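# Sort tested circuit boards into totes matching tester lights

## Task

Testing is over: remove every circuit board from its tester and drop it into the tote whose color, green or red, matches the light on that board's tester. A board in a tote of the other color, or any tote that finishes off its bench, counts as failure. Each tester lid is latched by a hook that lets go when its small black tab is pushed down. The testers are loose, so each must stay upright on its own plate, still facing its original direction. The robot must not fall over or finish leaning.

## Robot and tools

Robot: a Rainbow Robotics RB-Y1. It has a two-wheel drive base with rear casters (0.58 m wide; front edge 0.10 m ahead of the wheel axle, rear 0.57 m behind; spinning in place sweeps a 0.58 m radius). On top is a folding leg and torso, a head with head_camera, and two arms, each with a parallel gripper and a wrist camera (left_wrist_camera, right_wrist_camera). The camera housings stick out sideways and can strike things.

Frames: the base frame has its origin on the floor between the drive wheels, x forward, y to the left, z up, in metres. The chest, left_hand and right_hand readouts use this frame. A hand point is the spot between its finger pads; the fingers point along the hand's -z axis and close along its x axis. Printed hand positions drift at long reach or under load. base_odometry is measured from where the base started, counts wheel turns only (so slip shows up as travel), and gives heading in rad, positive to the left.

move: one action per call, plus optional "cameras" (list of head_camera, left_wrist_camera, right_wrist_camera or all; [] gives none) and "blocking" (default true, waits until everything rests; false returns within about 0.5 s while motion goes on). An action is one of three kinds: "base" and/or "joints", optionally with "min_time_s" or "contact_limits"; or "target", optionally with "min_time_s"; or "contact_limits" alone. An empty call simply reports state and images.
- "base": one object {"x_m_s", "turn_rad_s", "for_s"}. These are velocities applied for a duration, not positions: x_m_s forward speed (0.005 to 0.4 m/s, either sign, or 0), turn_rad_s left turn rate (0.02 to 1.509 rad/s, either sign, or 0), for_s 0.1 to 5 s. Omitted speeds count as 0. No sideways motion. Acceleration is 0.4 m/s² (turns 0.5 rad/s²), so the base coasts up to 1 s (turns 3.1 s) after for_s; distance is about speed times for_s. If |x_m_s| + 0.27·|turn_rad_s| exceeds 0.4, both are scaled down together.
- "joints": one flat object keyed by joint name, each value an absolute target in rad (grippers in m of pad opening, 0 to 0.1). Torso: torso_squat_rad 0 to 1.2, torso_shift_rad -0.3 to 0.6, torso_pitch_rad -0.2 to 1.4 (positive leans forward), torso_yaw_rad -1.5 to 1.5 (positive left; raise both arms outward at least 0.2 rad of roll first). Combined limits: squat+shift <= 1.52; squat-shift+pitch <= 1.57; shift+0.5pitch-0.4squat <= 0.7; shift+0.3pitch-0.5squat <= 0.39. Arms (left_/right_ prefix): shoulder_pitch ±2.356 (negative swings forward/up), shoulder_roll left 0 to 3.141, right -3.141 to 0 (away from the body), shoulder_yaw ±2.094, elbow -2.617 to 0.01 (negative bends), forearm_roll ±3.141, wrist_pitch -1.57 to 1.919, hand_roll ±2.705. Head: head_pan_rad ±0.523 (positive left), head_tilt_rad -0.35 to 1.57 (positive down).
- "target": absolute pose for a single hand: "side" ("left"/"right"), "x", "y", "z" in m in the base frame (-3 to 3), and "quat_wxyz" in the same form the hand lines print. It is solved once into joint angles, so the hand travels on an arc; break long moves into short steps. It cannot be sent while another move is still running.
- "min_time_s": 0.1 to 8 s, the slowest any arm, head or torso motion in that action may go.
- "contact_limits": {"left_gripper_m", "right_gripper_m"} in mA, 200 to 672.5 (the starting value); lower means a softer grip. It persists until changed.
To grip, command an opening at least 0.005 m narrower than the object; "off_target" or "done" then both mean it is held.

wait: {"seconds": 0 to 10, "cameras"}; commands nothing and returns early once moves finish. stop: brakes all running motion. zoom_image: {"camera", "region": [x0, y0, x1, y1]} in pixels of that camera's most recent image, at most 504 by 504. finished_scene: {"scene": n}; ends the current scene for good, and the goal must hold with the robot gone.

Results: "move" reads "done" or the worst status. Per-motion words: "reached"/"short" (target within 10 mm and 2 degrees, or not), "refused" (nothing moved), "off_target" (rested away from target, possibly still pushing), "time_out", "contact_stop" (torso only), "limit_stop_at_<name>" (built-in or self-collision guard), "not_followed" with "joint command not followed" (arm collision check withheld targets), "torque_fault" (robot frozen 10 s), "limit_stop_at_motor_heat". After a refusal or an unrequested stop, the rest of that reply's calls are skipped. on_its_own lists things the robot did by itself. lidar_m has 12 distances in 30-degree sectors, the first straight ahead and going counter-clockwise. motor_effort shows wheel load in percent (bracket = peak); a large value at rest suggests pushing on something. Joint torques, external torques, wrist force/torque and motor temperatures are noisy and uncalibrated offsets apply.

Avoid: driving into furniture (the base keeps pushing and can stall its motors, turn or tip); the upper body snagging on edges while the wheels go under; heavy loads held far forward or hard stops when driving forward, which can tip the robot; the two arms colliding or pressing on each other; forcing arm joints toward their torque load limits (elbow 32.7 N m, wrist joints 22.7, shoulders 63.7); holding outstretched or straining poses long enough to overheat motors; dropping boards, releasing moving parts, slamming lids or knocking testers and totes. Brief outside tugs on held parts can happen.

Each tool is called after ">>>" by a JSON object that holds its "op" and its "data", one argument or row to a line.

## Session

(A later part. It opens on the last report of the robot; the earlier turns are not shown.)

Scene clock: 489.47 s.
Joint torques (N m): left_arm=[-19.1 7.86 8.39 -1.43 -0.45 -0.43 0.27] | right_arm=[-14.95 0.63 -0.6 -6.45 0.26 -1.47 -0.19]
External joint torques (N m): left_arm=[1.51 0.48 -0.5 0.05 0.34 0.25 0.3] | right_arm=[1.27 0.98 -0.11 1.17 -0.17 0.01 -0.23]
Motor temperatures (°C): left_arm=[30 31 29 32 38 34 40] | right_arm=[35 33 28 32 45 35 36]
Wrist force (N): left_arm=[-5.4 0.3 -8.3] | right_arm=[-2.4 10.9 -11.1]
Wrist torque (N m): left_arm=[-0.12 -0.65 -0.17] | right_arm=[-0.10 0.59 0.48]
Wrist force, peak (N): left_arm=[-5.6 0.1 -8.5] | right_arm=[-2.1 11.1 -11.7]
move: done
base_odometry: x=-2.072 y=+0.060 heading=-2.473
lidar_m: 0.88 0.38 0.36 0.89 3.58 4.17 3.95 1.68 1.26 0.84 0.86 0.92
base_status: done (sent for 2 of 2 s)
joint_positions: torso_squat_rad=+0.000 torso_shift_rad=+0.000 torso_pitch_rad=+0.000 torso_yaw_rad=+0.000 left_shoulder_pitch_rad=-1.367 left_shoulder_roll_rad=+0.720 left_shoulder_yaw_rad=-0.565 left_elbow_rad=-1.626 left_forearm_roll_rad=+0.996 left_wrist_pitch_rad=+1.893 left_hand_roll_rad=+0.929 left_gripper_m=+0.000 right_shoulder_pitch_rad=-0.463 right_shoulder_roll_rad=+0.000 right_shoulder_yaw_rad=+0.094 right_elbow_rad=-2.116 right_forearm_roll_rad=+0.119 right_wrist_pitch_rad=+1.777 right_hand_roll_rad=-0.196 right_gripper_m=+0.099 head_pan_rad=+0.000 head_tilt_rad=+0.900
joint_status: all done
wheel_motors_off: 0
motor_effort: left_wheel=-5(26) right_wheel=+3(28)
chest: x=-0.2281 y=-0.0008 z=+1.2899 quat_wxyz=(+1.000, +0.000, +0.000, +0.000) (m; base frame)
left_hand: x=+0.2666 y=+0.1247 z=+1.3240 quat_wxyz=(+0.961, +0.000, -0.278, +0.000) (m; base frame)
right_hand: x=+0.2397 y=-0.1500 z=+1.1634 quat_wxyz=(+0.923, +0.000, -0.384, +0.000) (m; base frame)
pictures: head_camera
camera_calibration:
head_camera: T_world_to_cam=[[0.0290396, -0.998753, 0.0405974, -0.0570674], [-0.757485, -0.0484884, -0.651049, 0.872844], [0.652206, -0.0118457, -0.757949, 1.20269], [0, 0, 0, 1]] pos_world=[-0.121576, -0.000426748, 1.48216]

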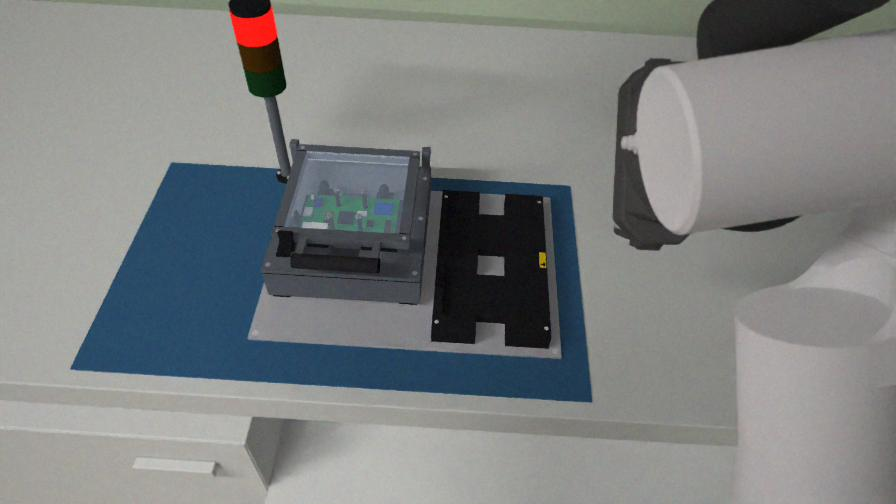

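>>> {"op": "move", "data": {
  "target": {"side":"left","x":0.285,"y":0.154,"z":1.15,"quat_wxyz":[0.951,0,-0.309,0]},
  "min_time_s": 1.5,
  "cameras": []
}}

>>> {"op": "move", "data": {
  "target": {"side":"left","x":0.292,"y":0.165,"z":1.03,"quat_wxyz":[0.924,0,-0.383,0]},
  "min_time_s": 1.5,
  "cameras": ["head_camera","left_wrist_camera"]
}}

>>> {"op": "zoom_image", "data": {
  "camera": "head_camera",
  "region": [200, 100, 520, 330]
}}

Scene clock: 499.83 s.
Joint torques (N m): left_arm=[-18.21 8.04 9.16 -3.83 -0.71 -0.9 0.4] | right_arm=[-15.06 0.71 -0.29 -6.37 0.26 -1.52 -0.23]
External joint torques (N m): left_arm=[1.41 0.85 -0.86 -0.19 0.22 -0.2 0.43] | right_arm=[1.16 1.06 0.19 1.24 -0.16 -0.04 -0.28]
Motor temperatures (°C): left_arm=[30 31 29 32 38 34 40] | right_arm=[35 33 28 32 45 35 36]
Wrist force (N): left_arm=[-5.4 0.3 -8.0] | right_arm=[-2.6 11.0 -11.4]
Wrist torque (N m): left_arm=[-0.12 -0.62 -0.20] | right_arm=[-0.11 0.56 0.50]
Wrist force, peak (N): left_arm=[-5.6 0.4 -8.6] | right_arm=[-2.3 11.3 -11.5]
move: done
base_odometry: x=-2.072 y=+0.060 heading=-2.473
lidar_m: 0.88 0.38 0.36 0.89 3.58 4.16 3.96 1.68 1.27 0.85 0.87 0.91
base_status: not commanded
joint_positions: torso_squat_rad=+0.000 torso_shift_rad=+0.000 torso_pitch_rad=+0.000 torso_yaw_rad=+0.000 left_shoulder_pitch_rad=-0.936 left_shoulder_roll_rad=+0.761 left_shoulder_yaw_rad=-0.721 left_elbow_rad=-1.777 left_forearm_roll_rad=+0.699 left_wrist_pitch_rad=+1.511 left_hand_roll_rad=+0.967 left_gripper_m=+0.000 right_shoulder_pitch_rad=-0.463 right_shoulder_roll_rad=+0.000 right_shoulder_yaw_rad=+0.094 right_elbow_rad=-2.116 right_forearm_roll_rad=+0.119 right_wrist_pitch_rad=+1.777 right_hand_roll_rad=-0.196 right_gripper_m=+0.099 head_pan_rad=+0.000 head_tilt_rad=+0.900
joint_status: all done
wheel_motors_off: 0
motor_effort: left_wheel=-5(6) right_wheel=+2(4)
chest: x=-0.2280 y=-0.0008 z=+1.2899 quat_wxyz=(+1.000, +0.000, +0.000, +0.000) (m; base frame)
left_hand: x=+0.2845 y=+0.1541 z=+1.1503 quat_wxyz=(+0.951, +0.000, -0.309, +0.000) (m; base frame)
left_hand_status: reached (checked arc, planned for 1.5 s): 1 mm and 0.0 deg off.
right_hand: x=+0.2397 y=-0.1500 z=+1.1634 quat_wxyz=(+0.923, +0.000, -0.384, +0.000) (m; base frame)
pictures: none
No camera images: "cameras" was empty.

Scene clock: 501.67 s.
Joint torques (N m): left_arm=[-16.48 4.66 8.51 -3.95 -0.91 -0.89 0.39] | right_arm=[-14.79 0.59 -0.67 -6.51 0.32 -1.56 -0.19]
External joint torques (N m): left_arm=[1.53 -1.75 -0.9 1.42 0.17 -0.22 0.43] | right_arm=[1.44 0.94 -0.19 1.11 -0.11 -0.08 -0.23]
Motor temperatures (°C): left_arm=[30 31 29 32 38 34 40] | right_arm=[35 33 28 32 45 35 36]
Wrist force (N): left_arm=[-6.1 0.1 -7.4] | right_arm=[-2.4 10.9 -11.1]
Wrist torque (N m): left_arm=[-0.06 -0.68 -0.19] | right_arm=[-0.11 0.57 0.49]
Wrist force, peak (N): left_arm=[-6.5 0.2 -7.9] | right_arm=[-2.5 11.3 -11.4]
move: done
base_odometry: x=-2.072 y=+0.060 heading=-2.473
lidar_m: 0.89 0.38 0.36 0.90 3.57 4.17 3.96 1.68 1.28 0.85 0.86 0.91
base_status: not commanded
joint_positions: torso_squat_rad=+0.000 torso_shift_rad=+0.000 torso_pitch_rad=+0.000 torso_yaw_rad=+0.000 left_shoulder_pitch_rad=-0.687 left_shoulder_roll_rad=+0.708 left_shoulder_yaw_rad=-0.888 left_elbow_rad=-1.677 left_forearm_roll_rad=+0.290 left_wrist_pitch_rad=+1.128 left_hand_roll_rad=+1.098 left_gripper_m=+0.000 right_shoulder_pitch_rad=-0.463 right_shoulder_roll_rad=+0.000 right_shoulder_yaw_rad=+0.094 right_elbow_rad=-2.116 right_forearm_roll_rad=+0.119 right_wrist_pitch_rad=+1.777 right_hand_roll_rad=-0.196 right_gripper_m=+0.099 head_pan_rad=+0.000 head_tilt_rad=+0.900
joint_status: all done
wheel_motors_off: 0
motor_effort: left_wheel=-5(5) right_wheel=+2(4)
chest: x=-0.2280 y=-0.0008 z=+1.2899 quat_wxyz=(+1.000, +0.000, +0.000, +0.000) (m; base frame)
left_hand: x=+0.2921 y=+0.1651 z=+1.0303 quat_wxyz=(+0.924, +0.000, -0.383, +0.000) (m; base frame)
left_hand_status: reached (checked arc, planned for 1.5 s): 0 mm and 0.0 deg off.
right_hand: x=+0.2397 y=-0.1500 z=+1.1634 quat_wxyz=(+0.923, +0.000, -0.384, +0.000) (m; base frame)
pictures: head_camera, left_wrist_camera
camera_calibration:
head_camera: T_world_to_cam=[[0.0290397, -0.998754, 0.0405973, -0.0570673], [-0.757489, -0.0484884, -0.651045, 0.872842], [0.652202, -0.0118458, -0.757953, 1.20269], [0, 0, 0, 1]] pos_world=[-0.121568, -0.000426731, 1.48216]
left_wrist_camera: T_world_to_cam=[[0.715056, 0.015385, 0.698898, -0.932825], [-0.331874, -0.872443, 0.358752, -0.0943531], [0.615268, -0.488474, -0.618739, 0.607476], [0, 0, 0, 1]] pos_world=[0.261948, 0.22877, 1.06167]

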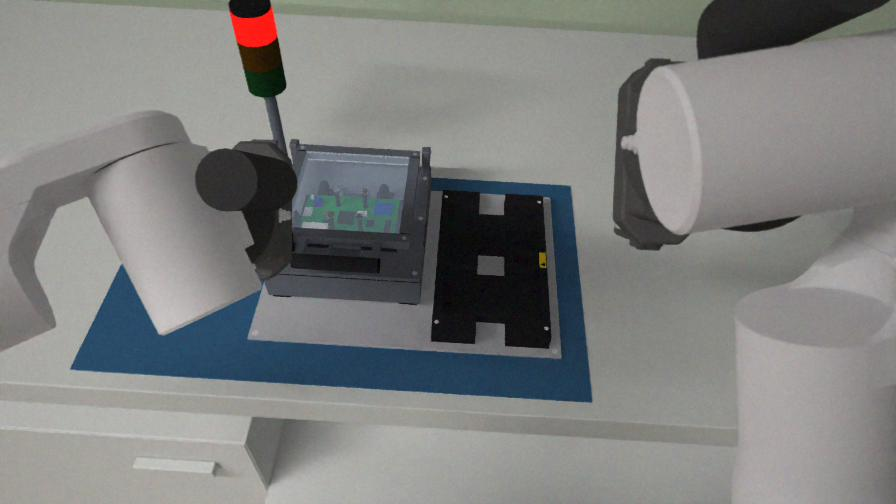

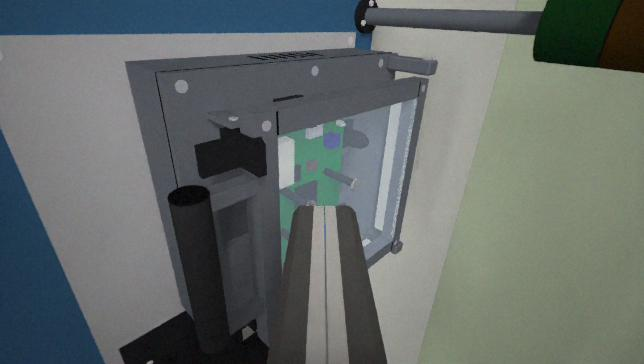

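Scaled by 1.575 from the camera's 896x504 image, which has a finer 1280x720 frame.

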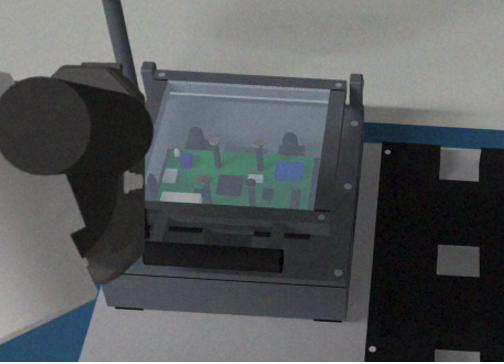

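>>> {"op": "move", "data": {
  "target": {"side":"left","x":0.277,"y":0.17,"z":0.978,"quat_wxyz":[0.924,0,-0.383,0]},
  "min_time_s": 1.5,
  "cameras": ["head_camera","left_wrist_camera"]
}}

>>> {"op": "zoom_image", "data": {
  "camera": "left_wrist_camera",
  "region": [180, 60, 480, 300]
}}

Scene clock: 509.43 s.
Joint torques (N m): left_arm=[-14.97 4.1 7.5 -4.23 -0.9 -1.03 0.45] | right_arm=[-14.76 0.48 -0.37 -6.4 0.28 -1.42 -0.24]
External joint torques (N m): left_arm=[2.03 -1.88 -1.26 1.54 0.15 -0.43 0.49] | right_arm=[1.47 0.84 0.11 1.21 -0.15 0.06 -0.28]
Motor temperatures (°C): left_arm=[30 31 29 32 38 34 40] | right_arm=[35 33 28 32 45 35 36]
Wrist force (N): left_arm=[-6.0 0.3 -7.5] | right_arm=[-2.6 10.9 -11.1]
Wrist torque (N m): left_arm=[-0.06 -0.68 -0.22] | right_arm=[-0.09 0.56 0.46]
Wrist force, peak (N): left_arm=[-6.4 0.6 -7.8] | right_arm=[-2.3 11.2 -11.6]
move: done
base_odometry: x=-2.072 y=+0.060 heading=-2.473
lidar_m: 0.88 0.38 0.36 0.89 3.58 4.17 3.95 1.68 1.27 0.85 0.86 0.91
base_status: not commanded
joint_positions: torso_squat_rad=+0.000 torso_shift_rad=+0.000 torso_pitch_rad=+0.000 torso_yaw_rad=+0.000 left_shoulder_pitch_rad=-0.600 left_shoulder_roll_rad=+0.677 left_shoulder_yaw_rad=-0.939 left_elbow_rad=-1.609 left_forearm_roll_rad=+0.173 left_wrist_pitch_rad=+1.020 left_hand_roll_rad=+1.154 left_gripper_m=+0.000 right_shoulder_pitch_rad=-0.463 right_shoulder_roll_rad=+0.000 right_shoulder_yaw_rad=+0.094 right_elbow_rad=-2.116 right_forearm_roll_rad=+0.119 right_wrist_pitch_rad=+1.777 right_hand_roll_rad=-0.196 right_gripper_m=+0.099 head_pan_rad=+0.000 head_tilt_rad=+0.900
joint_status: all done
wheel_motors_off: 0
motor_effort: left_wheel=-4(6) right_wheel=+2(3)
chest: x=-0.2280 y=-0.0008 z=+1.2899 quat_wxyz=(+1.000, +0.000, +0.000, +0.000) (m; base frame)
left_hand: x=+0.2766 y=+0.1702 z=+0.9786 quat_wxyz=(+0.924, +0.000, -0.383, +0.000) (m; base frame)
left_hand_status: reached (checked arc, planned for 1.5 s): 1 mm and 0.0 deg off.
right_hand: x=+0.2397 y=-0.1500 z=+1.1634 quat_wxyz=(+0.923, +0.000, -0.384, +0.000) (m; base frame)
pictures: head_camera, left_wrist_camera
camera_calibration:
head_camera: T_world_to_cam=[[0.0290398, -0.998753, 0.0405974, -0.0570674], [-0.757489, -0.0484885, -0.651045, 0.872842], [0.652202, -0.0118459, -0.757953, 1.20269], [0, 0, 0, 1]] pos_world=[-0.121568, -0.000426576, 1.48216]
left_wrist_camera: T_world_to_cam=[[0.715398, 0.0148122, 0.69856, -0.885405], [-0.332123, -0.8724, 0.358626, -0.0763231], [0.614736, -0.488568, -0.619194, 0.58809], [0, 0, 0, 1]] pos_world=[0.246548, 0.233852, 1.01002]

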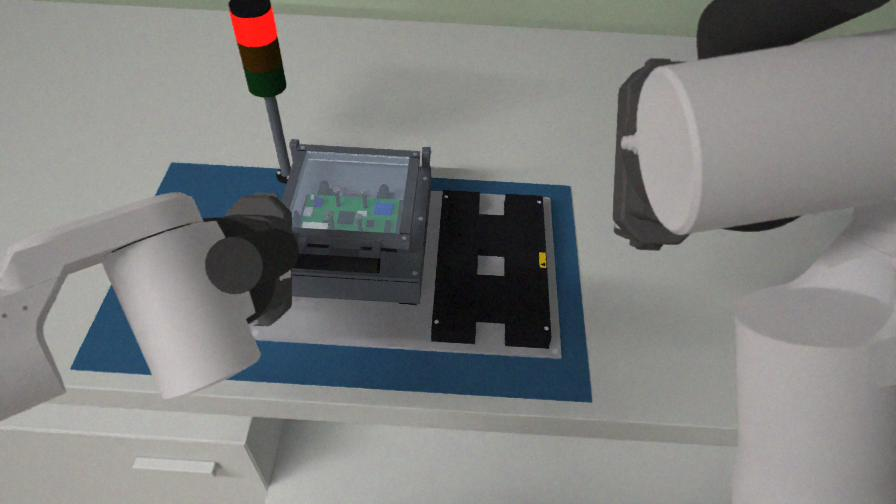

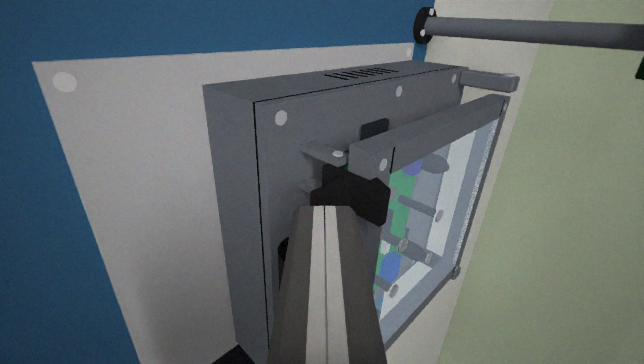

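Scaled by 1.680 from the camera's 644x364 image, which has a finer 920x520 frame.

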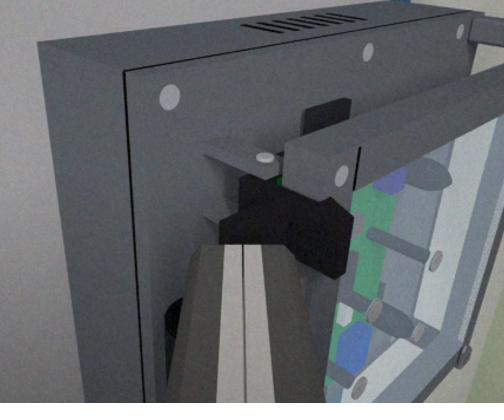

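>>> {"op": "move", "data": {
  "target": {"side":"left","x":0.277,"y":0.176,"z":0.962,"quat_wxyz":[0.924,0,-0.383,0]},
  "min_time_s": 1.5,
  "cameras": ["head_camera","left_wrist_camera"]
}}

>>> {"op": "zoom_image", "data": {
  "camera": "left_wrist_camera",
  "region": [180, 60, 480, 300]
}}

Scene clock: 517.77 s.
Joint torques (N m): left_arm=[-14.78 3.78 7.04 -2.2 -1 -1.36 0.46] | right_arm=[-14.75 0.27 -0.82 -6.54 0.36 -1.47 -0.19]
External joint torques (N m): left_arm=[2.15 -2.26 -1.53 3.57 0.01 -0.76 0.5] | right_arm=[1.48 0.62 -0.33 1.08 -0.06 0.01 -0.23]
Motor temperatures (°C): left_arm=[30 31 29 32 38 34 40] | right_arm=[35 33 28 32 45 35 36]
Wrist force (N): left_arm=[-7.4 1.9 6.9] | right_arm=[-2.3 10.8 -11.1]
Wrist torque (N m): left_arm=[-0.15 -0.77 -0.22] | right_arm=[-0.09 0.57 0.50]
Wrist force, peak (N): left_arm=[-6.8 3.4 14.4] | right_arm=[-2.6 11.1 -11.6]
move: done
base_odometry: x=-2.072 y=+0.060 heading=-2.473
lidar_m: 0.88 0.38 0.36 0.89 3.57 4.17 3.96 1.68 1.27 0.84 0.86 0.92
base_status: not commanded
joint_positions: torso_squat_rad=+0.000 torso_shift_rad=+0.000 torso_pitch_rad=-0.001 torso_yaw_rad=+0.000 left_shoulder_pitch_rad=-0.583 left_shoulder_roll_rad=+0.666 left_shoulder_yaw_rad=-0.949 left_elbow_rad=-1.555 left_forearm_roll_rad=+0.149 left_wrist_pitch_rad=+0.964 left_hand_roll_rad=+1.163 left_gripper_m=+0.000 right_shoulder_pitch_rad=-0.463 right_shoulder_roll_rad=+0.000 right_shoulder_yaw_rad=+0.094 right_elbow_rad=-2.116 right_forearm_roll_rad=+0.119 right_wrist_pitch_rad=+1.777 right_hand_roll_rad=-0.196 right_gripper_m=+0.099 head_pan_rad=+0.000 head_tilt_rad=+0.900
joint_status: all done
wheel_motors_off: 0
motor_effort: left_wheel=-3(6) right_wheel=+0(3)
chest: x=-0.2284 y=-0.0008 z=+1.2899 quat_wxyz=(+1.000, +0.000, +0.000, +0.000) (m; base frame)
left_hand: x=+0.2770 y=+0.1761 z=+0.9627 quat_wxyz=(+0.924, +0.000, -0.383, +0.000) (m; base frame)
left_hand_status: reached (checked arc, planned for 1.5 s): 1 mm and 0.1 deg off.
right_hand: x=+0.2395 y=-0.1499 z=+1.1636 quat_wxyz=(+0.923, +0.000, -0.384, +0.000) (m; base frame)
pictures: head_camera, left_wrist_camera
camera_calibration:
head_camera: T_world_to_cam=[[0.0290948, -0.998752, 0.0405862, -0.0570384], [-0.757191, -0.0485282, -0.651388, 0.873108], [0.652545, -0.0117795, -0.757658, 1.20259], [0, 0, 0, 1]] pos_world=[-0.121978, -0.000430941, 1.4822]
left_wrist_camera: T_world_to_cam=[[0.714559, 0.0154337, 0.699405, -0.875328], [-0.332231, -0.872337, 0.358679, -0.0654257], [0.615653, -0.488661, -0.618209, 0.579681], [0, 0, 0, 1]] pos_world=[0.246854, 0.239704, 0.994039]

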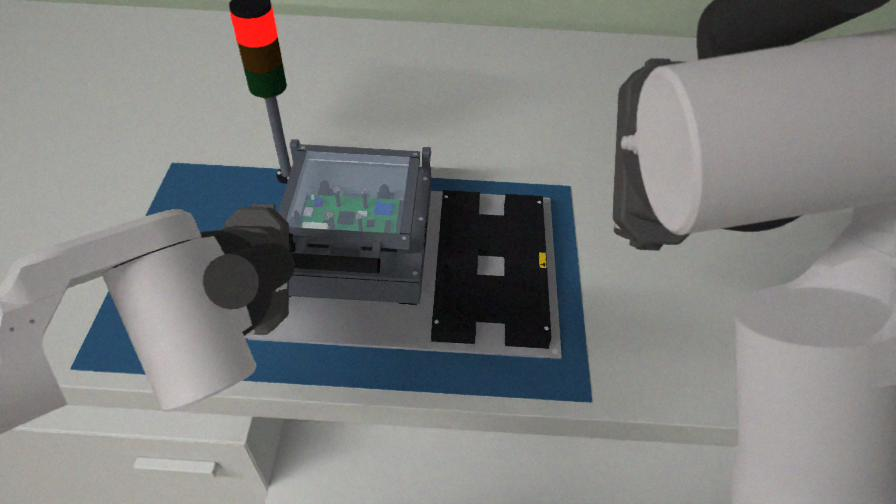

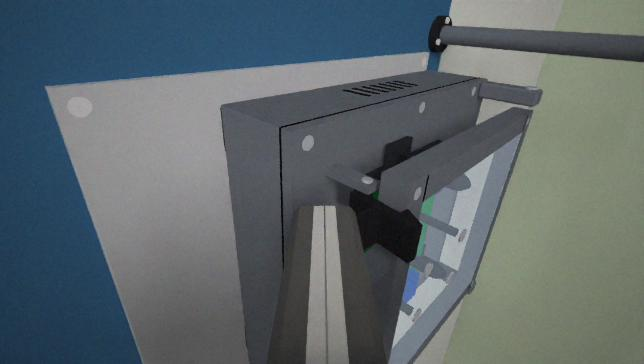

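Scaled by 1.680 from the camera's 644x364 image, which has a finer 920x520 frame.

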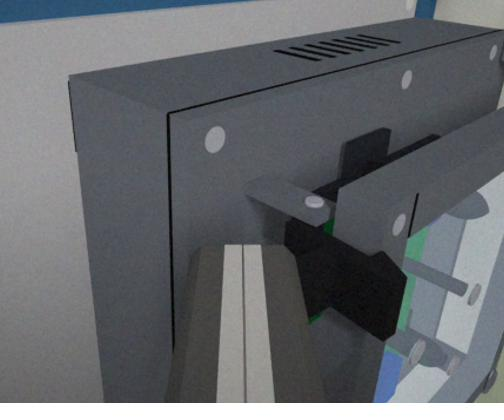

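>>> {"op": "move", "data": {
  "target": {"side":"left","x":0.277,"y":0.173,"z":0.985,"quat_wxyz":[0.924,0,-0.383,0]},
  "min_time_s": 1,
  "cameras": ["head_camera","left_wrist_camera"]
}}

>>> {"op": "zoom_image", "data": {
  "camera": "left_wrist_camera",
  "region": [180, 60, 480, 300]
}}

>>> {"op": "zoom_image", "data": {
  "camera": "head_camera",
  "region": [200, 100, 520, 330]
}}

Scene clock: 526.67 s.
Joint torques (N m): left_arm=[-17.23 7.34 10 -5.71 -0.51 -0.24 -0.33] | right_arm=[-14.72 0.61 -0.49 -6.6 0.28 -1.49 -0.15]
External joint torques (N m): left_arm=[-0.19 1.18 1.12 0.01 0.54 0.38 -0.29] | right_arm=[1.51 0.97 0 1.02 -0.15 0 -0.19]
Motor temperatures (°C): left_arm=[30 31 29 32 38 34 40] | right_arm=[35 33 28 32 45 35 36]
Wrist force (N): left_arm=[-6.5 0.6 -7.5] | right_arm=[-2.4 10.7 -11.3]
Wrist torque (N m): left_arm=[-0.11 -0.71 -0.21] | right_arm=[-0.07 0.58 0.50]
Wrist force, peak (N): left_arm=[-8.3 2.1 6.9] | right_arm=[-2.3 11.3 -11.5]
move: done
base_odometry: x=-2.072 y=+0.060 heading=-2.473
lidar_m: 0.89 0.37 0.36 0.90 3.57 4.17 3.97 1.68 1.27 0.84 0.86 0.91
base_status: not commanded
joint_positions: torso_squat_rad=+0.000 torso_shift_rad=+0.000 torso_pitch_rad=+0.000 torso_yaw_rad=+0.000 left_shoulder_pitch_rad=-0.604 left_shoulder_roll_rad=+0.691 left_shoulder_yaw_rad=-0.932 left_elbow_rad=-1.627 left_forearm_roll_rad=+0.190 left_wrist_pitch_rad=+1.030 left_hand_roll_rad=+1.147 left_gripper_m=+0.000 right_shoulder_pitch_rad=-0.463 right_shoulder_roll_rad=+0.000 right_shoulder_yaw_rad=+0.094 right_elbow_rad=-2.116 right_forearm_roll_rad=+0.119 right_wrist_pitch_rad=+1.777 right_hand_roll_rad=-0.196 right_gripper_m=+0.099 head_pan_rad=+0.000 head_tilt_rad=+0.900
joint_status: all done
wheel_motors_off: 0
motor_effort: left_wheel=-3(5) right_wheel=+3(4)
chest: x=-0.2281 y=-0.0008 z=+1.2899 quat_wxyz=(+1.000, +0.000, +0.000, +0.000) (m; base frame)
left_hand: x=+0.2771 y=+0.1728 z=+0.9847 quat_wxyz=(+0.924, +0.000, -0.383, +0.000) (m; base frame)
left_hand_status: reached (checked arc, planned for 1.0 s): 0 mm and 0.0 deg off.
right_hand: x=+0.2397 y=-0.1499 z=+1.1635 quat_wxyz=(+0.923, +0.000, -0.384, +0.000) (m; base frame)
pictures: head_camera, left_wrist_camera
camera_calibration:
head_camera: T_world_to_cam=[[0.0290907, -0.998753, 0.0405777, -0.0570353], [-0.757374, -0.0485163, -0.651177, 0.872966], [0.652334, -0.0117893, -0.75784, 1.20263], [0, 0, 0, 1]] pos_world=[-0.121698, -0.000432875, 1.48217]
left_wrist_camera: T_world_to_cam=[[0.715797, 0.0153865, 0.698139, -0.889744], [-0.33173, -0.872254, 0.359343, -0.0768889], [0.614484, -0.48881, -0.619253, 0.593018], [0, 0, 0, 1]] pos_world=[0.246969, 0.236497, 1.01602]

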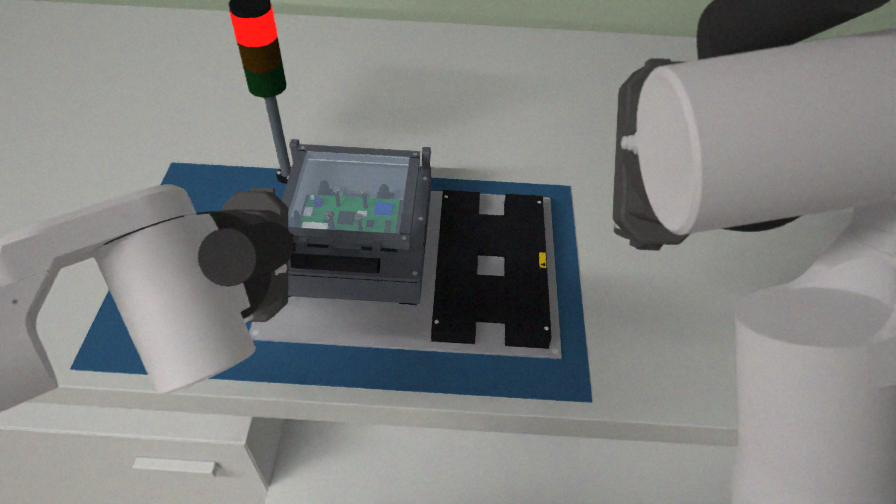

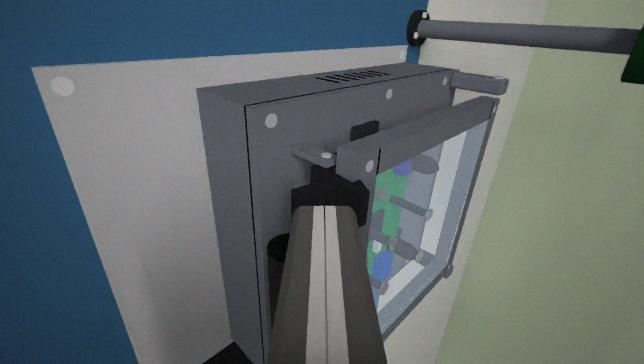

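Scaled by 1.680 from the camera's 644x364 image, which has a finer 920x520 frame.

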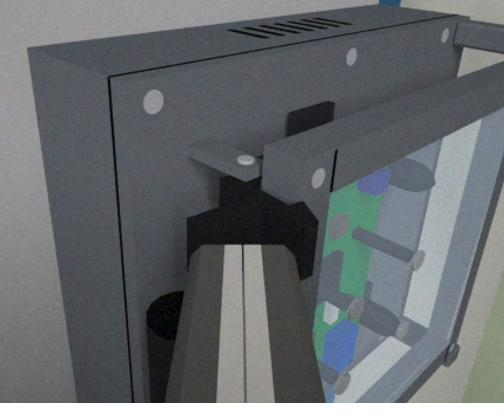

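Scaled by 1.575 from the camera's 896x504 image, which has a finer 1280x720 frame.

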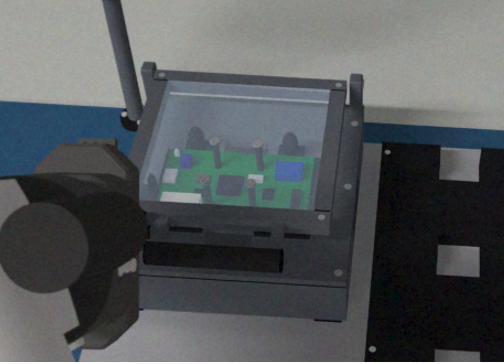

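>>> {"op": "move", "data": {
  "target": {"side":"left","x":0.277,"y":0.175,"z":0.955,"quat_wxyz":[0.924,0,-0.383,0]},
  "min_time_s": 1.8,
  "cameras": ["head_camera","left_wrist_camera"]
}}

>>> {"op": "zoom_image", "data": {
  "camera": "left_wrist_camera",
  "region": [180, 60, 480, 300]
}}

>>> {"op": "zoom_image", "data": {
  "camera": "head_camera",
  "region": [200, 100, 520, 330]
}}

Scene clock: 548.03 s.
Joint torques (N m): left_arm=[-9.56 -2.69 1.26 -0.33 1.61 -2.87 0.37] | right_arm=[-14.71 0.59 -0.44 -6.44 0.33 -1.42 -0.09]
External joint torques (N m): left_arm=[7.39 -8.64 -7.2 5.45 2.61 -2.29 0.41] | right_arm=[1.53 0.94 0.05 1.16 -0.1 0.07 -0.13]
Motor temperatures (°C): left_arm=[30 31 29 32 38 34 40] | right_arm=[35 33 28 32 45 35 36]
Wrist force (N): left_arm=[1.9 13.6 37.0] | right_arm=[-2.4 11.0 -11.3]
Wrist torque (N m): left_arm=[0.08 -1.11 -0.11] | right_arm=[-0.09 0.59 0.48]
Wrist force, peak (N): left_arm=[2.8 14.3 39.5] | right_arm=[-2.6 11.3 -11.8]
move: done
base_odometry: x=-2.072 y=+0.060 heading=-2.472
lidar_m: 0.88 0.38 0.36 0.91 3.58 4.17 3.96 1.69 1.28 0.84 0.86 0.92
base_status: not commanded
joint_positions: torso_squat_rad=+0.000 torso_shift_rad=-0.001 torso_pitch_rad=-0.002 torso_yaw_rad=+0.000 left_shoulder_pitch_rad=-0.580 left_shoulder_roll_rad=+0.654 left_shoulder_yaw_rad=-0.954 left_elbow_rad=-1.531 left_forearm_roll_rad=+0.134 left_wrist_pitch_rad=+0.948 left_hand_roll_rad=+1.169 left_gripper_m=+0.000 right_shoulder_pitch_rad=-0.463 right_shoulder_roll_rad=+0.000 right_shoulder_yaw_rad=+0.094 right_elbow_rad=-2.116 right_forearm_roll_rad=+0.119 right_wrist_pitch_rad=+1.777 right_hand_roll_rad=-0.196 right_gripper_m=+0.099 head_pan_rad=+0.000 head_tilt_rad=+0.900
joint_status: all done
wheel_motors_off: 0
motor_effort: left_wheel=+0(5) right_wheel=+2(3)
chest: x=-0.2290 y=-0.0008 z=+1.2899 quat_wxyz=(+1.000, +0.001, -0.001, +0.000) (m; base frame)
left_hand: x=+0.2776 y=+0.1761 z=+0.9576 quat_wxyz=(+0.923, +0.001, -0.385, +0.000) (m; base frame)
left_hand_status: reached (checked arc, planned for 1.8 s): 3 mm and 0.3 deg off.
right_hand: x=+0.2390 y=-0.1499 z=+1.1640 quat_wxyz=(+0.923, +0.000, -0.384, +0.000) (m; base frame)
pictures: head_camera, left_wrist_camera
camera_calibration:
head_camera: T_world_to_cam=[[0.029305, -0.998752, 0.0404413, -0.0568399], [-0.756536, -0.0486044, -0.652143, 0.873768], [0.653295, -0.0114843, -0.757016, 1.20233], [0, 0, 0, 1]] pos_world=[-0.122777, -0.000492116, 1.48231]
left_wrist_camera: T_world_to_cam=[[0.712053, 0.0154813, 0.701955, -0.873915], [-0.332417, -0.873177, 0.356456, -0.0610701], [0.618449, -0.487158, -0.616602, 0.573563], [0, 0, 0, 1]] pos_world=[0.247254, 0.23962, 0.988878]

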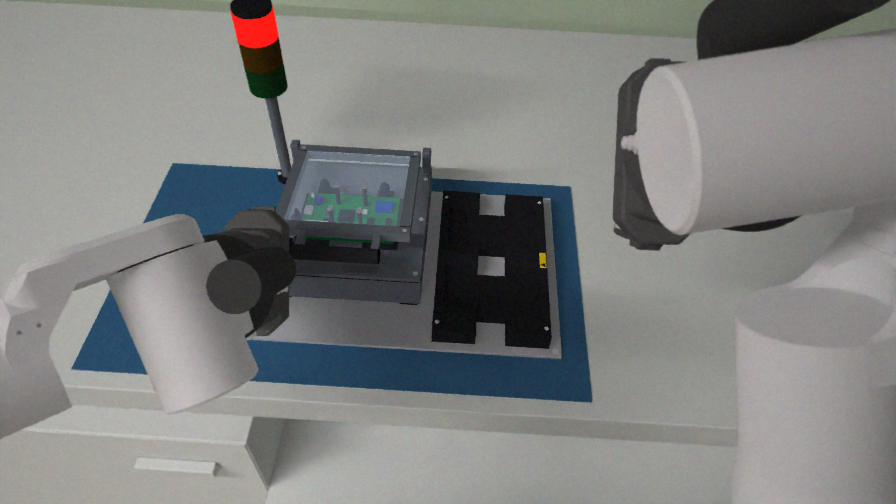

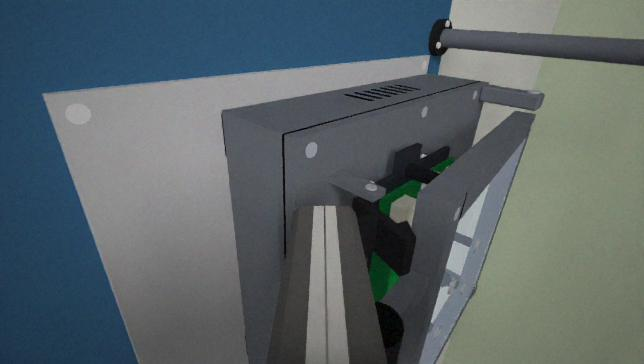

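Scaled by 1.680 from the camera's 644x364 image, which has a finer 920x520 frame.

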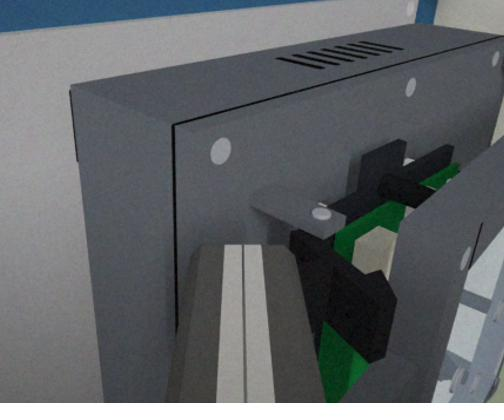

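Scaled by 1.575 from the camera's 896x504 image, which has a finer 1280x720 frame.

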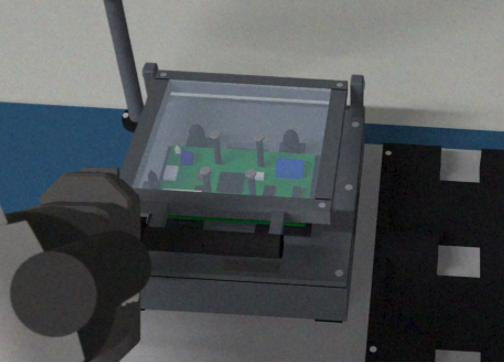

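Lid popped. Lift it, with y offset +2 mm.

>>> {"op": "move", "data": {
  "target": {"side":"left","x":0.255,"y":0.174,"z":1.02,"quat_wxyz":[0.924,0,-0.383,0]},
  "min_time_s": 1.5,
  "cameras": ["head_camera"]
}}

>>> {"op": "zoom_image", "data": {
  "camera": "head_camera",
  "region": [200, 100, 520, 330]
}}

>>> {"op": "move", "data": {
  "target": {"side":"left","x":0.235,"y":0.112,"z":0.945,"quat_wxyz":[0.866,0,-0.5,0]},
  "min_time_s": 1.5,
  "cameras": ["head_camera","left_wrist_camera"]
}}

>>> {"op": "zoom_image", "data": {
  "camera": "left_wrist_camera",
  "region": [180, 60, 480, 300]
}}

Scene clock: 557.60 s.
Joint torques (N m): left_arm=[-16.04 7.03 10.22 -5.65 -0.71 -0.21 -0.28] | right_arm=[-14.71 0.92 -0.59 -6.61 0.32 -1.54 -0.25]
External joint torques (N m): left_arm=[0.12 0.61 1.01 -0.02 0.42 0.39 -0.24] | right_arm=[1.51 1.27 -0.11 1.01 -0.1 -0.06 -0.29]
Motor temperatures (°C): left_arm=[30 31 29 32 38 34 40] | right_arm=[35 33 28 32 45 35 36]
Wrist force (N): left_arm=[-6.6 0.2 -7.6] | right_arm=[-2.0 10.8 -11.3]
Wrist torque (N m): left_arm=[-0.07 -0.71 -0.22] | right_arm=[-0.09 0.62 0.49]
Wrist force, peak (N): left_arm=[2.9 13.5 38.1] | right_arm=[-2.5 11.3 -11.7]
move: done
base_odometry: x=-2.072 y=+0.060 heading=-2.473
lidar_m: 0.88 0.39 0.36 0.89 3.58 4.18 3.96 1.69 1.27 0.85 0.86 0.91
base_status: not commanded
joint_positions: torso_squat_rad=+0.000 torso_shift_rad=+0.000 torso_pitch_rad=+0.000 torso_yaw_rad=+0.000 left_shoulder_pitch_rad=-0.589 left_shoulder_roll_rad=+0.770 left_shoulder_yaw_rad=-0.903 left_elbow_rad=-1.827 left_forearm_roll_rad=+0.225 left_wrist_pitch_rad=+1.160 left_hand_roll_rad=+1.158 left_gripper_m=+0.000 right_shoulder_pitch_rad=-0.463 right_shoulder_roll_rad=+0.000 right_shoulder_yaw_rad=+0.094 right_elbow_rad=-2.116 right_forearm_roll_rad=+0.119 right_wrist_pitch_rad=+1.777 right_hand_roll_rad=-0.196 right_gripper_m=+0.099 head_pan_rad=+0.000 head_tilt_rad=+0.900
joint_status: all done
wheel_motors_off: 0
motor_effort: left_wheel=-2(2) right_wheel=+3(6)
chest: x=-0.2281 y=-0.0008 z=+1.2899 quat_wxyz=(+1.000, +0.000, +0.000, +0.000) (m; base frame)
left_hand: x=+0.2555 y=+0.1738 z=+1.0192 quat_wxyz=(+0.924, +0.000, -0.382, +0.000) (m; base frame)
left_hand_status: reached (checked arc, planned for 1.5 s): 1 mm and 0.1 deg off.
right_hand: x=+0.2397 y=-0.1500 z=+1.1635 quat_wxyz=(+0.923, +0.000, -0.384, +0.000) (m; base frame)
pictures: head_camera
camera_calibration:
head_camera: T_world_to_cam=[[0.0290844, -0.998755, 0.0405267, -0.0569997], [-0.757373, -0.0484783, -0.65118, 0.872972], [0.652334, -0.0117546, -0.75784, 1.20263], [0, 0, 0, 1]] pos_world=[-0.121694, -0.000472067, 1.48217]

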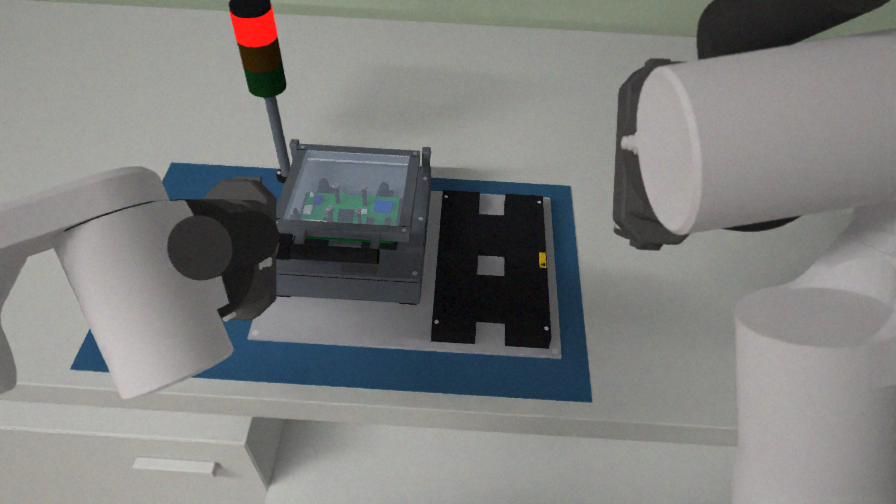

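Scaled by 1.575 from the camera's 896x504 image, which has a finer 1280x720 frame.

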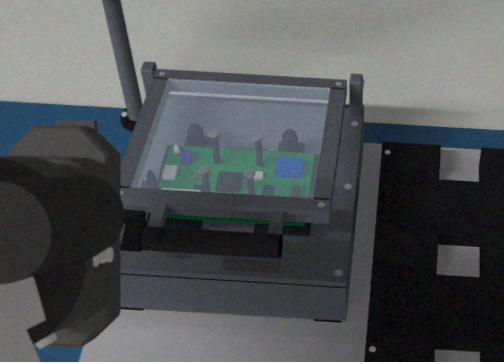

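Scene clock: 559.43 s.
Joint torques (N m): left_arm=[-12.52 0.78 6.23 -5.45 -1.08 -0.36 0.28] | right_arm=[-14.9 0.69 -0.45 -6.45 0.34 -1.47 -0.15]
External joint torques (N m): left_arm=[1.2 -1.21 -0.36 1.66 0.33 -0.26 0.32] | right_arm=[1.33 1.04 0.04 1.16 -0.09 0.02 -0.2]
Motor temperatures (°C): left_arm=[30 31 29 32 38 34 40] | right_arm=[35 33 28 32 45 35 36]
Wrist force (N): left_arm=[-7.3 0.6 -6.0] | right_arm=[-2.2 10.9 -11.3]
Wrist torque (N m): left_arm=[-0.11 -0.79 -0.16] | right_arm=[-0.12 0.59 0.49]
Wrist force, peak (N): left_arm=[-7.4 0.5 -6.8] | right_arm=[-2.6 11.3 -11.5]
move: done
base_odometry: x=-2.072 y=+0.060 heading=-2.473
lidar_m: 0.89 0.38 0.36 0.90 3.58 4.18 3.96 1.68 1.28 0.85 0.86 0.92
base_status: not commanded
joint_positions: torso_squat_rad=+0.000 torso_shift_rad=+0.000 torso_pitch_rad=+0.000 torso_yaw_rad=+0.000 left_shoulder_pitch_rad=-0.431 left_shoulder_roll_rad=+0.495 left_shoulder_yaw_rad=-1.088 left_elbow_rad=-1.570 left_forearm_roll_rad=-0.478 left_wrist_pitch_rad=+1.016 left_hand_roll_rad=+1.524 left_gripper_m=+0.000 right_shoulder_pitch_rad=-0.463 right_shoulder_roll_rad=+0.000 right_shoulder_yaw_rad=+0.094 right_elbow_rad=-2.116 right_forearm_roll_rad=+0.119 right_wrist_pitch_rad=+1.777 right_hand_roll_rad=-0.196 right_gripper_m=+0.099 head_pan_rad=+0.000 head_tilt_rad=+0.900
joint_status: all done
wheel_motors_off: 0
motor_effort: left_wheel=-1(3) right_wheel=+3(6)
chest: x=-0.2281 y=-0.0008 z=+1.2899 quat_wxyz=(+1.000, +0.000, +0.000, +0.000) (m; base frame)
left_hand: x=+0.2350 y=+0.1121 z=+0.9452 quat_wxyz=(+0.866, +0.000, -0.500, +0.000) (m; base frame)
left_hand_status: reached (checked arc, planned for 1.5 s): 0 mm and 0.0 deg off.
right_hand: x=+0.2397 y=-0.1500 z=+1.1635 quat_wxyz=(+0.923, +0.000, -0.384, +0.000) (m; base frame)
pictures: head_camera, left_wrist_camera
camera_calibration:
head_camera: T_world_to_cam=[[0.0290808, -0.998755, 0.0405282, -0.0570019], [-0.757377, -0.0484765, -0.651176, 0.872967], [0.65233, -0.0117584, -0.757844, 1.20263], [0, 0, 0, 1]] pos_world=[-0.121691, -0.000471552, 1.48217]
left_wrist_camera: T_world_to_cam=[[0.510919, 0.0151455, 0.859495, -0.935525], [-0.413438, -0.872283, 0.261135, -0.0176378], [0.753678, -0.488767, -0.439404, 0.361975], [0, 0, 0, 1]] pos_world=[0.197873, 0.175705, 0.967739]

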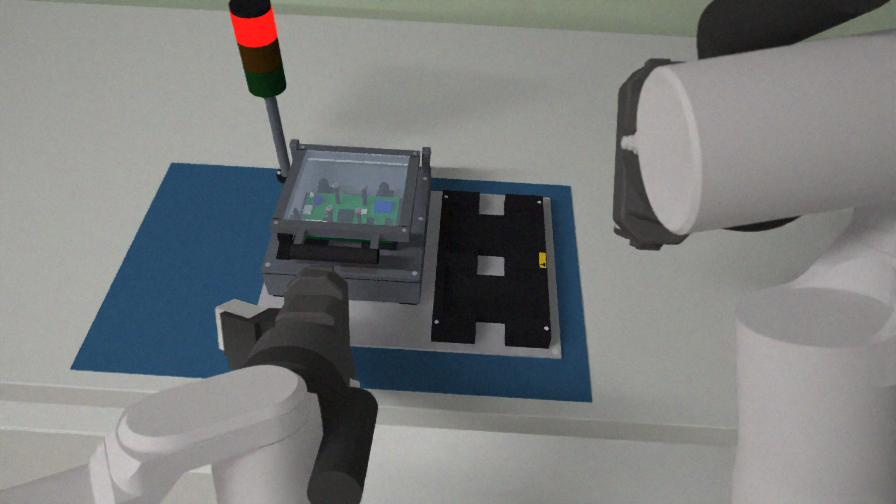

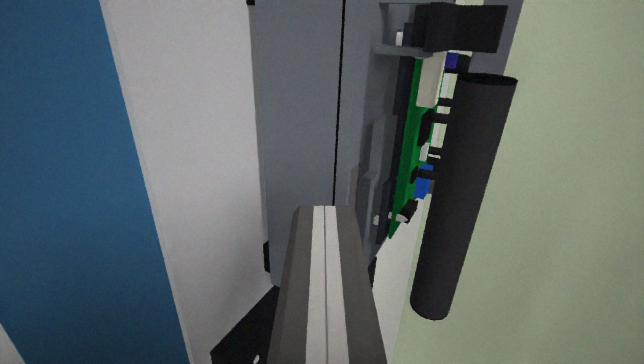

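Scaled by 1.680 from the camera's 644x364 image, which has a finer 920x520 frame.

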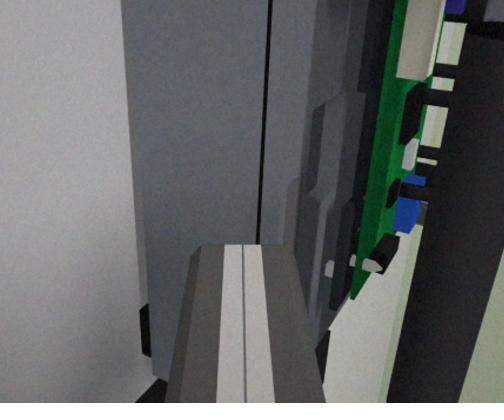

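>>> {"op": "move", "data": {
  "target": {"side":"left","x":0.283,"y":0.112,"z":0.948,"quat_wxyz":[0.866,0,-0.5,0]},
  "min_time_s": 1.5,
  "cameras": ["head_camera","left_wrist_camera"]
}}

>>> {"op": "move", "data": {
  "target": {"side":"left","x":0.283,"y":0.112,"z":1.0,"quat_wxyz":[0.866,0,-0.5,0]},
  "min_time_s": 1.5,
  "cameras": ["head_camera","left_wrist_camera"]
}}

Scene clock: 568.27 s.
Joint torques (N m): left_arm=[-15.81 1.01 8.04 -4.96 -0.82 -0.42 -0.36] | right_arm=[-14.79 0.5 -0.32 -6.55 0.44 -1.5 -0.18]
External joint torques (N m): left_arm=[0.23 -1.43 1.18 1.6 0.48 -0.29 -0.31] | right_arm=[1.44 0.85 0.16 1.07 0.01 -0.02 -0.22]
Motor temperatures (°C): left_arm=[30 31 29 32 38 34 40] | right_arm=[35 33 28 32 45 35 36]
Wrist force (N): left_arm=[-7.0 0.4 -6.3] | right_arm=[-2.3 11.1 -11.0]
Wrist torque (N m): left_arm=[-0.06 -0.74 -0.16] | right_arm=[-0.12 0.59 0.48]
Wrist force, peak (N): left_arm=[-7.6 0.4 -6.5] | right_arm=[-2.5 11.2 -11.6]
move: done
base_odometry: x=-2.072 y=+0.060 heading=-2.473
lidar_m: 0.89 0.38 0.36 0.90 3.58 4.18 3.96 1.69 1.28 0.86 0.86 0.92
base_status: not commanded
joint_positions: torso_squat_rad=+0.000 torso_shift_rad=+0.000 torso_pitch_rad=+0.000 torso_yaw_rad=+0.000 left_shoulder_pitch_rad=-0.540 left_shoulder_roll_rad=+0.442 left_shoulder_yaw_rad=-1.050 left_elbow_rad=-1.379 left_forearm_roll_rad=-0.405 left_wrist_pitch_rad=+0.908 left_hand_roll_rad=+1.508 left_gripper_m=+0.000 right_shoulder_pitch_rad=-0.463 right_shoulder_roll_rad=+0.000 right_shoulder_yaw_rad=+0.094 right_elbow_rad=-2.116 right_forearm_roll_rad=+0.119 right_wrist_pitch_rad=+1.777 right_hand_roll_rad=-0.196 right_gripper_m=+0.099 head_pan_rad=+0.000 head_tilt_rad=+0.900
joint_status: all done
wheel_motors_off: 0
motor_effort: left_wheel=-2(2) right_wheel=+4(5)
chest: x=-0.2281 y=-0.0008 z=+1.2899 quat_wxyz=(+1.000, +0.000, +0.000, +0.000) (m; base frame)
left_hand: x=+0.2829 y=+0.1121 z=+0.9480 quat_wxyz=(+0.866, +0.000, -0.500, +0.000) (m; base frame)
left_hand_status: reached (checked arc, planned for 1.5 s): 0 mm and 0.0 deg off.
right_hand: x=+0.2397 y=-0.1500 z=+1.1635 quat_wxyz=(+0.923, +0.000, -0.384, +0.000) (m; base frame)
pictures: head_camera, left_wrist_camera
camera_calibration:
head_camera: T_world_to_cam=[[0.0290809, -0.998755, 0.0405286, -0.0570024], [-0.757376, -0.0484768, -0.651177, 0.872968], [0.652331, -0.0117586, -0.757843, 1.20263], [0, 0, 0, 1]] pos_world=[-0.121691, -0.00047146, 1.48217]
left_wrist_camera: T_world_to_cam=[[0.510726, 0.0151696, 0.85961, -0.962413], [-0.413295, -0.872406, 0.26095, 0.00162995], [0.753887, -0.488546, -0.439291, 0.326973], [0, 0, 0, 1]] pos_world=[0.245702, 0.175763, 0.97051]

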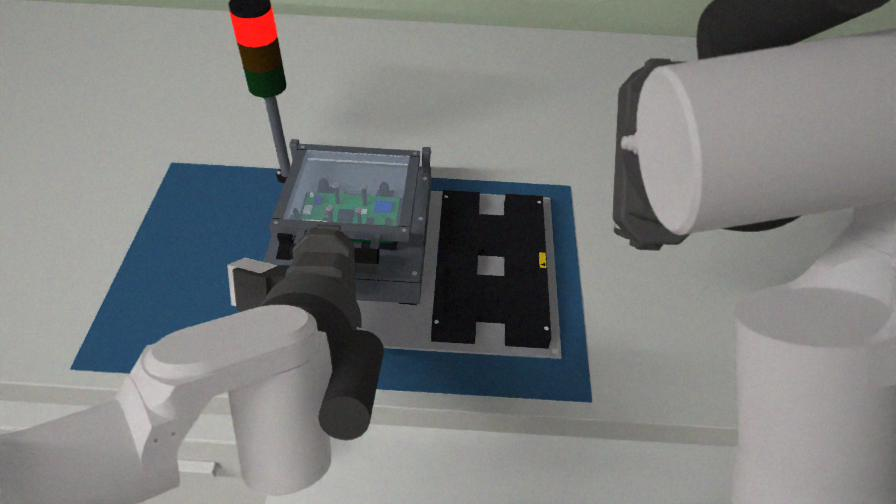

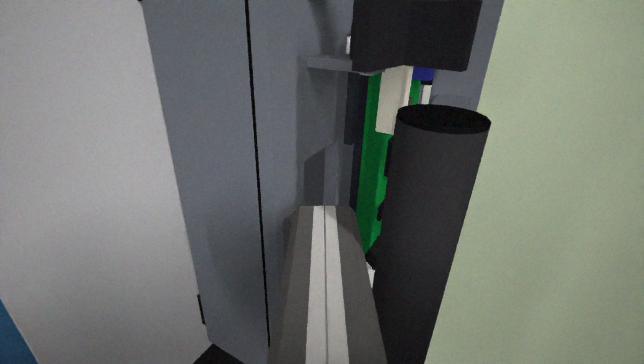

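Scene clock: 570.10 s.
Joint torques (N m): left_arm=[-18.96 5.32 11.12 -7.12 -1.97 0 -0.2] | right_arm=[-14.64 0.55 -0.5 -6.41 0.32 -1.53 -0.24]
External joint torques (N m): left_arm=[-2.77 2.31 3.39 -0.34 -0.56 0.35 -0.16] | right_arm=[1.59 0.9 -0.02 1.21 -0.11 -0.05 -0.28]
Motor temperatures (°C): left_arm=[30 31 29 32 38 34 40] | right_arm=[35 33 28 32 45 35 36]
Wrist force (N): left_arm=[-12.8 0.0 -6.0] | right_arm=[-2.1 10.9 -11.7]
Wrist torque (N m): left_arm=[-0.12 -0.74 -0.26] | right_arm=[-0.11 0.61 0.47]
Wrist force, peak (N): left_arm=[-13.0 0.4 -8.2] | right_arm=[-2.5 11.2 -11.6]
move: done
base_odometry: x=-2.072 y=+0.060 heading=-2.473
lidar_m: 0.88 0.38 0.36 0.89 3.58 4.17 3.96 1.69 1.28 0.85 0.86 0.92
base_status: not commanded
joint_positions: torso_squat_rad=+0.000 torso_shift_rad=+0.000 torso_pitch_rad=+0.000 torso_yaw_rad=+0.000 left_shoulder_pitch_rad=-0.560 left_shoulder_roll_rad=+0.514 left_shoulder_yaw_rad=-1.000 left_elbow_rad=-1.589 left_forearm_roll_rad=-0.281 left_wrist_pitch_rad=+1.037 left_hand_roll_rad=+1.378 left_gripper_m=+0.000 right_shoulder_pitch_rad=-0.463 right_shoulder_roll_rad=+0.000 right_shoulder_yaw_rad=+0.094 right_elbow_rad=-2.116 right_forearm_roll_rad=+0.119 right_wrist_pitch_rad=+1.777 right_hand_roll_rad=-0.196 right_gripper_m=+0.099 head_pan_rad=+0.000 head_tilt_rad=+0.900
joint_status: all done
wheel_motors_off: 0
motor_effort: left_wheel=+0(2) right_wheel=+4(6)
chest: x=-0.2281 y=-0.0008 z=+1.2899 quat_wxyz=(+1.000, +0.000, +0.000, +0.000) (m; base frame)
left_hand: x=+0.2829 y=+0.1114 z=+0.9986 quat_wxyz=(+0.866, +0.000, -0.500, -0.001) (m; base frame)
left_hand_status: reached (checked arc, planned for 1.5 s): 1 mm and 0.1 deg off.
right_hand: x=+0.2397 y=-0.1500 z=+1.1634 quat_wxyz=(+0.923, +0.000, -0.384, +0.000) (m; base frame)
pictures: head_camera, left_wrist_camera
camera_calibration:
head_camera: T_world_to_cam=[[0.0290797, -0.998755, 0.0405358, -0.0570099], [-0.757438, -0.0484795, -0.651105, 0.87289], [0.65226, -0.0117694, -0.757904, 1.20267], [0, 0, 0, 1]] pos_world=[-0.121635, -0.000466858, 1.48216]
left_wrist_camera: T_world_to_cam=[[0.510773, 0.0144782, 0.859593, -1.00587], [-0.414611, -0.871752, 0.261047, -0.0120217], [0.753132, -0.489733, -0.439265, 0.349202], [0, 0, 0, 1]] pos_world=[0.245793, 0.175099, 1.02117]

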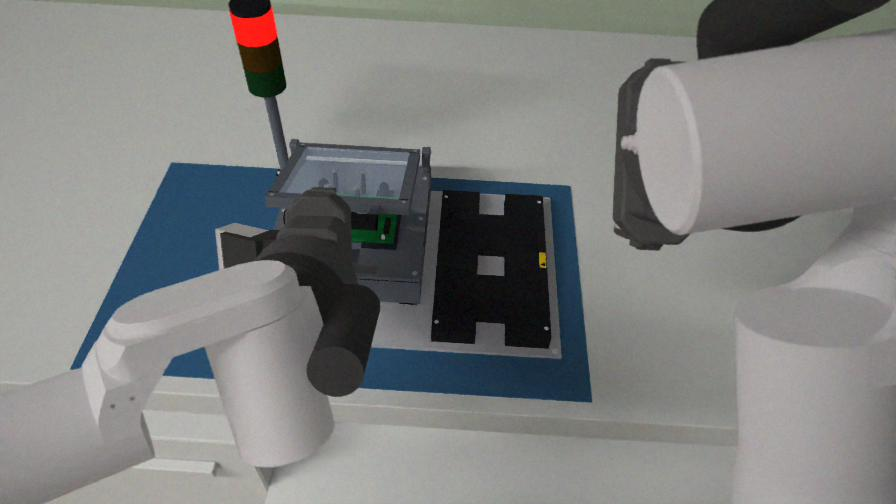

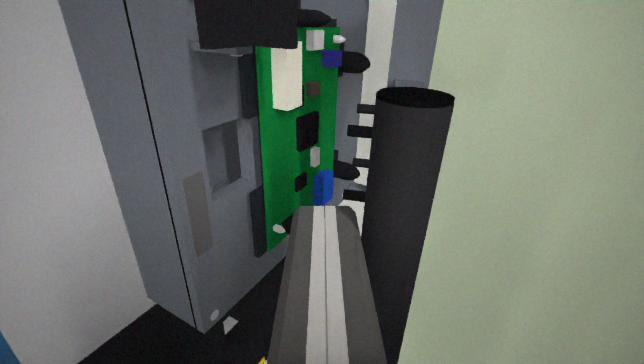

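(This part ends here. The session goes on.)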